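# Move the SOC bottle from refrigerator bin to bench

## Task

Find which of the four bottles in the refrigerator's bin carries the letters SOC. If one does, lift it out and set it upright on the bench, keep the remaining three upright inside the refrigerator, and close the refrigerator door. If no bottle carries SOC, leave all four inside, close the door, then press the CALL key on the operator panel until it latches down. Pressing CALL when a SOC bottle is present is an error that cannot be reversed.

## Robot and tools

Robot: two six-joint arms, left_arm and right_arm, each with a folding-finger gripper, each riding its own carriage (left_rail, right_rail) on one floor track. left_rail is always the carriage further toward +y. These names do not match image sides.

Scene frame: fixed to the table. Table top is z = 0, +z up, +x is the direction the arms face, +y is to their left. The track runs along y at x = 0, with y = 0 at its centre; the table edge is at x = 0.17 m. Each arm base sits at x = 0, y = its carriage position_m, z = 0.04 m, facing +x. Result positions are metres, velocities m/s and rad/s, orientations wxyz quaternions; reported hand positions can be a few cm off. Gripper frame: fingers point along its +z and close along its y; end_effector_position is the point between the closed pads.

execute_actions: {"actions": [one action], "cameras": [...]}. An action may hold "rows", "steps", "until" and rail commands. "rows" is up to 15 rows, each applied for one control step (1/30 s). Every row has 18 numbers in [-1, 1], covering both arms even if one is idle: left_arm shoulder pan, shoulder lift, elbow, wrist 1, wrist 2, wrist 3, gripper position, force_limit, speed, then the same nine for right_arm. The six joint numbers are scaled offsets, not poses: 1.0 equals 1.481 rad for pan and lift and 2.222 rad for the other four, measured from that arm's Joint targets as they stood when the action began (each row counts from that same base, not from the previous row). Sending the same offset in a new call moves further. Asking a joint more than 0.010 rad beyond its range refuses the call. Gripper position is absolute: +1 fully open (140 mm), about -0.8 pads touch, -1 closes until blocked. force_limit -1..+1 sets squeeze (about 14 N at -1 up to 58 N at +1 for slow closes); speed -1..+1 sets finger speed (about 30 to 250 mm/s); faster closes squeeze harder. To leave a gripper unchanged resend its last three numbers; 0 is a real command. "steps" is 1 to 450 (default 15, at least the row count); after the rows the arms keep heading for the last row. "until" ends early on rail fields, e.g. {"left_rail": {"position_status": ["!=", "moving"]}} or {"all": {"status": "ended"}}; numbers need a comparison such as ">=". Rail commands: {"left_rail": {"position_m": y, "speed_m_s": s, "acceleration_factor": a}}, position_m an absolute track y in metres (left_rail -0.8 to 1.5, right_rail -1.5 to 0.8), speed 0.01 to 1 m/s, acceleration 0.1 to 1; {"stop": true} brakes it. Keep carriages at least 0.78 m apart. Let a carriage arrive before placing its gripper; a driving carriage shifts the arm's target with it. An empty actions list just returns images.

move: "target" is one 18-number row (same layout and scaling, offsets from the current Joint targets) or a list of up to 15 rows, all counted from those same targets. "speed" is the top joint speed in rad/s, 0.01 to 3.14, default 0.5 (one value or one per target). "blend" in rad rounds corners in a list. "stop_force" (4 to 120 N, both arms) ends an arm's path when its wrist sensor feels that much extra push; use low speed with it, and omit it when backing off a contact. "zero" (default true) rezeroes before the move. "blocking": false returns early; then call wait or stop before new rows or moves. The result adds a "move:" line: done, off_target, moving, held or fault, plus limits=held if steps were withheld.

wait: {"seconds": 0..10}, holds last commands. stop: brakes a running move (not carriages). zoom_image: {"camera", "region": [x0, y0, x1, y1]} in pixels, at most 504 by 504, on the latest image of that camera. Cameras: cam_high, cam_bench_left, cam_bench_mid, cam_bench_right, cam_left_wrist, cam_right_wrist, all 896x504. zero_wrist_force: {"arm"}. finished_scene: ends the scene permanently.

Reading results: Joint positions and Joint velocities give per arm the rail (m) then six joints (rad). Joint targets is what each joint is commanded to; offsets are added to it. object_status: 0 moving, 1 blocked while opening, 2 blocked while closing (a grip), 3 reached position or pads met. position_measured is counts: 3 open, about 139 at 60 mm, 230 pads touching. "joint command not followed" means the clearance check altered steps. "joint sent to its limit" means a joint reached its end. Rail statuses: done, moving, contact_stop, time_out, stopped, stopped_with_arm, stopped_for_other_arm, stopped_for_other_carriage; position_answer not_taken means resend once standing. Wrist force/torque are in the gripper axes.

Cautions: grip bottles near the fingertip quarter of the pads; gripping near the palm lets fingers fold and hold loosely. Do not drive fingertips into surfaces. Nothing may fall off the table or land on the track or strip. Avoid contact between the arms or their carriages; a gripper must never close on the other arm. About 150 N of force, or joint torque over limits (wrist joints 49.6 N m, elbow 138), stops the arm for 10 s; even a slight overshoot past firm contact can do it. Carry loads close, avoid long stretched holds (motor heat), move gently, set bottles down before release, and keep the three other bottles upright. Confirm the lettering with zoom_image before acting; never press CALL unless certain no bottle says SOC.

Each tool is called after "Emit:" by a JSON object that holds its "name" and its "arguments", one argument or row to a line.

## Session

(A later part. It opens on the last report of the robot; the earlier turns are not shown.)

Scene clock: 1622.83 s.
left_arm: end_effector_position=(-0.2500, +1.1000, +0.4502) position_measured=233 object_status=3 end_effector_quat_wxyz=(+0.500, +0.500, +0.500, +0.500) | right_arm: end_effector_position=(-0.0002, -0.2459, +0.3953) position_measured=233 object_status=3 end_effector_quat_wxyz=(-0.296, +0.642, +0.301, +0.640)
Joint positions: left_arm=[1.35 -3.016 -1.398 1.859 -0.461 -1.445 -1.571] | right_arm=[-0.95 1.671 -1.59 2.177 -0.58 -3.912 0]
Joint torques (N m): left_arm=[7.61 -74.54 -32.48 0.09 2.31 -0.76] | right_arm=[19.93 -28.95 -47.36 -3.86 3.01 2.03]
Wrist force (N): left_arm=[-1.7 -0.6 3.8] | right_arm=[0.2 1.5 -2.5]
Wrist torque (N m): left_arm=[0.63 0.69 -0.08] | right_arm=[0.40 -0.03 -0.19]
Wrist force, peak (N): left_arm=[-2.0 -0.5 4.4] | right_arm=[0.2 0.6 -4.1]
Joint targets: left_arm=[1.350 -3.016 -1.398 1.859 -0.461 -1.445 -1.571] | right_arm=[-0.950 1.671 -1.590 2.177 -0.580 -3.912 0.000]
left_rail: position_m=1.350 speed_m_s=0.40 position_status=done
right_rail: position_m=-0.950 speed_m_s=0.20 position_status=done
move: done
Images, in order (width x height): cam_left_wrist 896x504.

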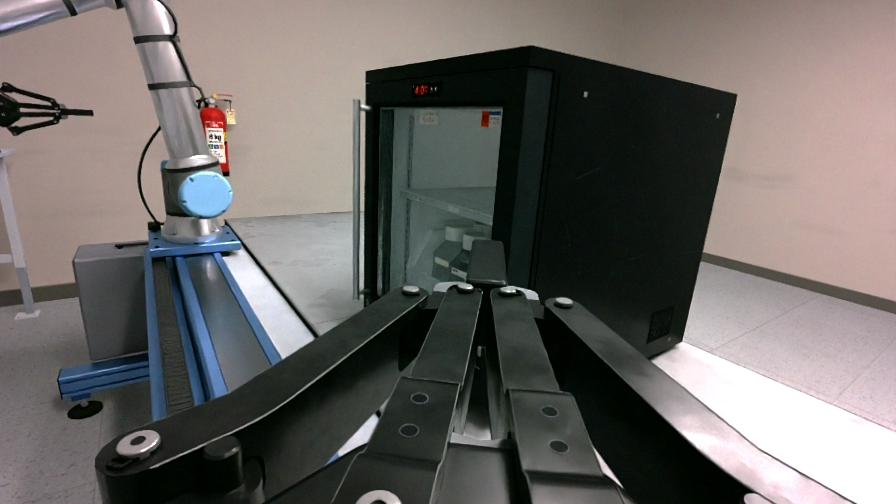

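Emit:
{"name": "move", "arguments": {
  "target": [0, 0, 0, 0, 0, 0, -1, -0.5, 0, 0, 0, 0, 0.2, 0, 0, -1, -0.5, 0],
  "speed": 0.3,
  "cameras": ["cam_left_wrist"]
}}

Emit:
{"name": "zoom_image", "arguments": {
  "camera": "cam_left_wrist",
  "region": [330, 0, 630, 240]
}}

Scene clock: 1629.30 s.
left_arm: end_effector_position=(-0.2500, +1.1000, +0.4502) position_measured=233 object_status=3 end_effector_quat_wxyz=(+0.500, +0.500, +0.500, +0.500) | right_arm: end_effector_position=(+0.0071, -0.3207, +0.3056) position_measured=233 object_status=3 end_effector_quat_wxyz=(-0.141, +0.677, +0.440, +0.573)
Joint positions: left_arm=[1.35 -3.016 -1.398 1.859 -0.461 -1.445 -1.571] | right_arm=[-0.95 1.671 -1.59 2.177 -0.136 -3.912 0]
Joint torques (N m): left_arm=[10.77 -76.28 -34.72 -0.31 2.15 -0.23] | right_arm=[16.64 -29.47 -43.9 2.96 2.59 1.76]
Wrist force (N): left_arm=[-1.9 -0.5 3.8] | right_arm=[-0.1 1.3 -2.2]
Wrist torque (N m): left_arm=[0.65 0.73 -0.08] | right_arm=[0.29 -0.03 -0.15]
Wrist force, peak (N): left_arm=[-1.9 -0.6 4.3] | right_arm=[0.2 2.0 -2.7]
Joint targets: left_arm=[1.350 -3.016 -1.398 1.859 -0.461 -1.445 -1.571] | right_arm=[-0.950 1.671 -1.590 2.177 -0.136 -3.912 0.000]
left_rail: position_m=1.350 speed_m_s=0.40 position_status=done
right_rail: position_m=-0.950 speed_m_s=0.20 position_status=done
move: done
Images, in order (width x height): cam_left_wrist 896x504.

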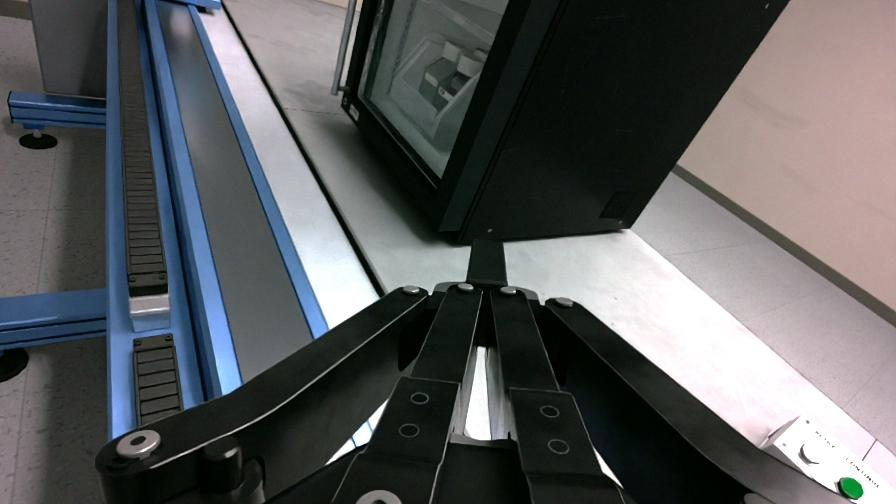

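Scaled by 1.680 from the camera's 896x504 image, which has a finer 1280x720 frame.

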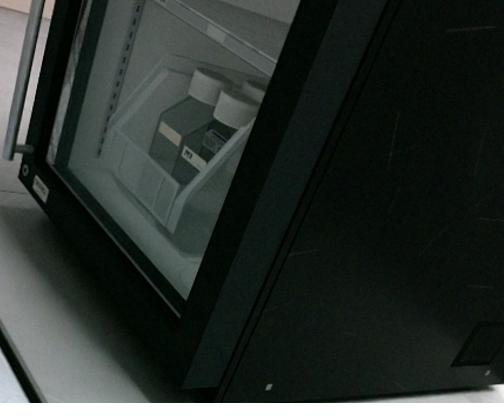

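Emit:
{"name": "execute_actions", "arguments": {
  "actions": [
    {"left_rail": {"position_m": 0.735, "speed_m_s": 0.4, "acceleration_factor": 0.3}, "steps": 150, "until": {"left_rail": {"position_status": ["!=", "moving"]}}}
  ],
  "cameras": ["cam_right_wrist", "cam_left_wrist"]
}}

Emit:
{"name": "zoom_image", "arguments": {
  "camera": "cam_right_wrist",
  "region": [230, 110, 530, 310]
}}

Scene clock: 1635.30 s.
left_arm: end_effector_position=(-0.2500, +0.4850, +0.4502) position_measured=233 object_status=3 end_effector_quat_wxyz=(+0.500, +0.500, +0.500, +0.500) | right_arm: end_effector_position=(+0.0071, -0.3208, +0.3055) position_measured=233 object_status=3 end_effector_quat_wxyz=(-0.141, +0.677, +0.440, +0.573)
Joint positions: left_arm=[0.735 -3.016 -1.398 1.859 -0.461 -1.445 -1.571] | right_arm=[-0.95 1.671 -1.59 2.177 -0.136 -3.912 0]
Joint torques (N m): left_arm=[7.29 -76.16 -33.55 0.04 1.99 -0.2] | right_arm=[13.49 -32.66 -43.43 2.91 -1.12 1.59]
Wrist force (N): left_arm=[-1.9 -0.3 4.0] | right_arm=[0.2 1.2 -2.4]
Wrist torque (N m): left_arm=[0.68 0.72 -0.09] | right_arm=[0.27 -0.08 -0.14]
Wrist force, peak (N): left_arm=[-2.7 -0.6 4.2] | right_arm=[-0.1 1.5 -2.5]
Joint targets: left_arm=[0.735 -3.016 -1.398 1.859 -0.461 -1.445 -1.571] | right_arm=[-0.950 1.671 -1.590 2.177 -0.136 -3.912 0.000]
Tool commands: left_gripper/position=-1.0 left_gripper/force_limit=-0.5 left_gripper/speed=+0.0 right_gripper/position=-1.0 right_gripper/force_limit=-0.5 right_gripper/speed=+0.0
left_rail: position_m=0.735 speed_m_s=0.40 position_status=done
right_rail: position_m=-0.950 speed_m_s=0.20 position_status=done
Images, in order (width x height): cam_left_wrist 896x504, cam_right_wrist 896x504.

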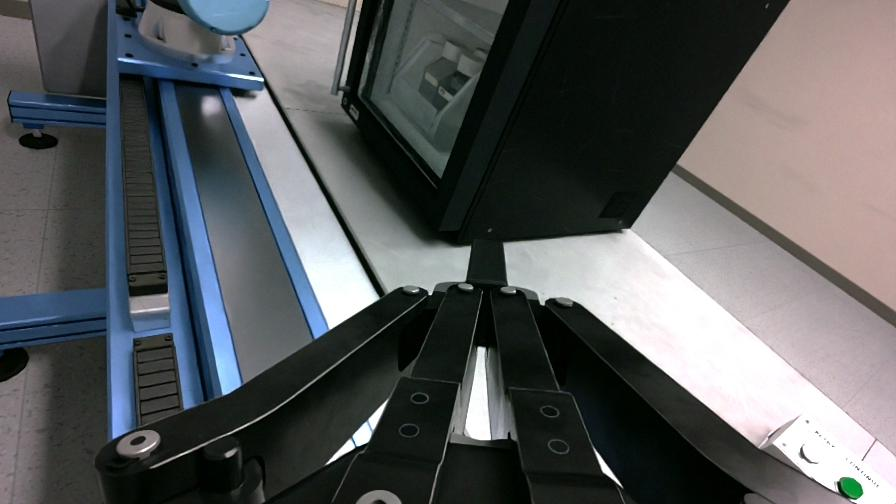

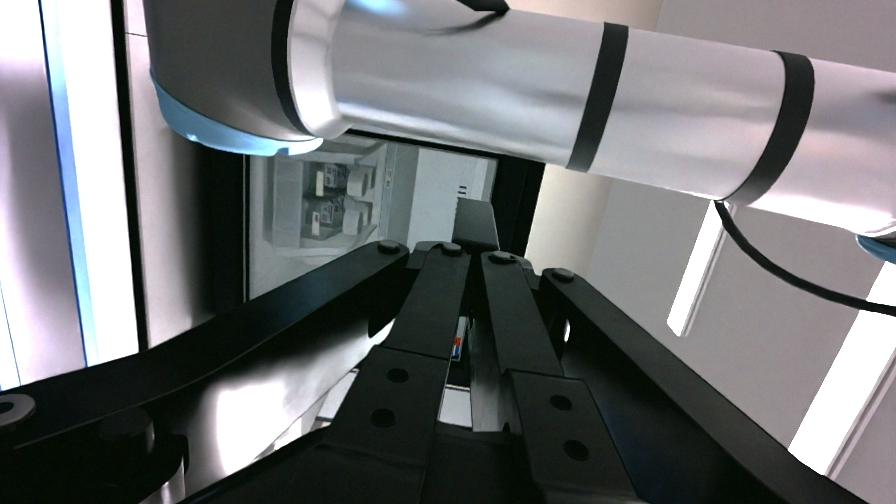

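Scaled by 1.680 from the camera's 896x504 image, which has a finer 1280x720 frame.

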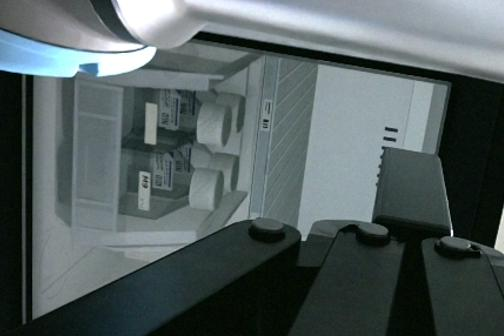

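Emit:
{"name": "execute_actions", "arguments": {
  "actions": [],
  "cameras": ["cam_bench_right", "cam_high"]
}}

Emit:
{"name": "zoom_image", "arguments": {
  "camera": "cam_bench_right",
  "region": [580, 400, 740, 500]
}}

Scene clock: 1636.70 s.
left_arm: end_effector_position=(-0.2500, +0.4850, +0.4502) position_measured=233 object_status=3 end_effector_quat_wxyz=(+0.500, +0.500, +0.500, +0.500) | right_arm: end_effector_position=(+0.0071, -0.3208, +0.3055) position_measured=233 object_status=3 end_effector_quat_wxyz=(-0.141, +0.677, +0.440, +0.573)
Joint positions: left_arm=[0.735 -3.016 -1.398 1.859 -0.461 -1.445 -1.571] | right_arm=[-0.95 1.671 -1.59 2.177 -0.136 -3.912 0]
Joint velocities: within noise
Joint torques (N m): left_arm=[10 -76.51 -33.76 0.16 1.98 0.1] | right_arm=[13.2 -32.58 -42.4 3.13 -2.17 1.55]
Wrist force (N): left_arm=[-1.9 -0.5 3.8] | right_arm=[0.1 1.2 -2.2]
Wrist torque (N m): left_arm=[0.64 0.72 -0.08] | right_arm=[0.28 -0.06 -0.14]
Wrist force, peak (N): left_arm=[-2.3 -0.7 4.2] | right_arm=[0.2 1.3 -2.6]
Joint targets: left_arm=[0.735 -3.016 -1.398 1.859 -0.461 -1.445 -1.571] | right_arm=[-0.950 1.671 -1.590 2.177 -0.136 -3.912 0.000]
Tool commands: left_gripper/position=-1.0 left_gripper/force_limit=-0.5 left_gripper/speed=+0.0 right_gripper/position=-1.0 right_gripper/force_limit=-0.5 right_gripper/speed=+0.0
left_rail: position_m=0.735 speed_m_s=0.40 position_status=done
right_rail: position_m=-0.950 speed_m_s=0.20 position_status=done
Images, in order (width x height): cam_high 896x504, cam_bench_right 896x504.

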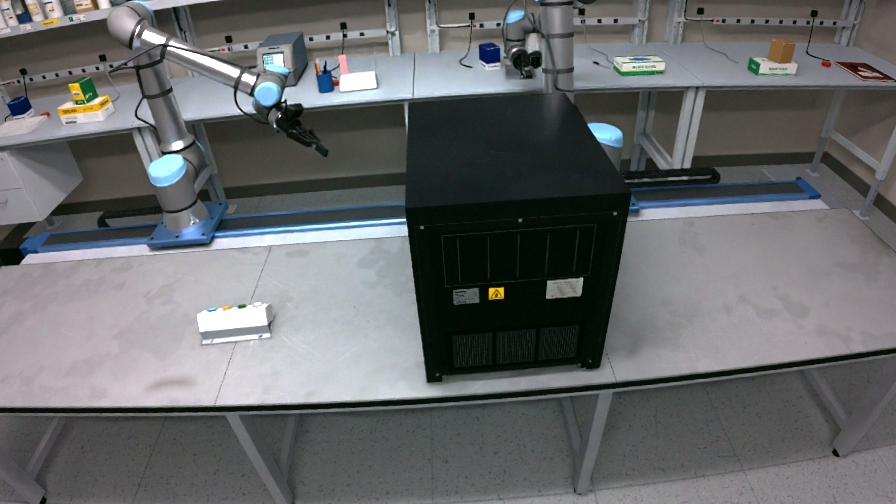

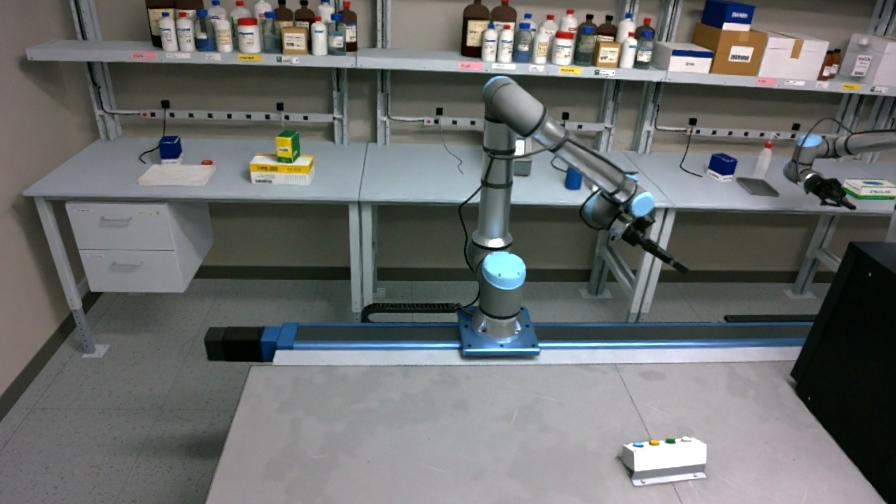

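Scaled by 3.150 from the camera's 896x504 image, which has a finer 1280x720 frame.

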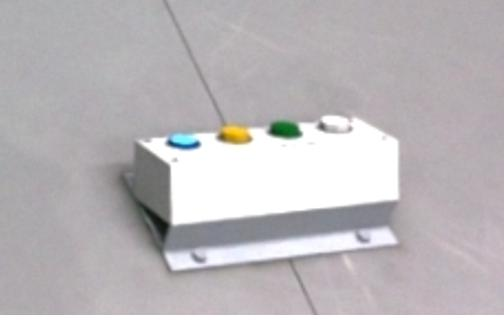

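CALL is still pushed in and lit. The refrigerator door is shut, and all four bottles are standing in the bin.

Emit:
{"name": "finished_scene", "arguments": {

}}

The scene is finished: the task was done.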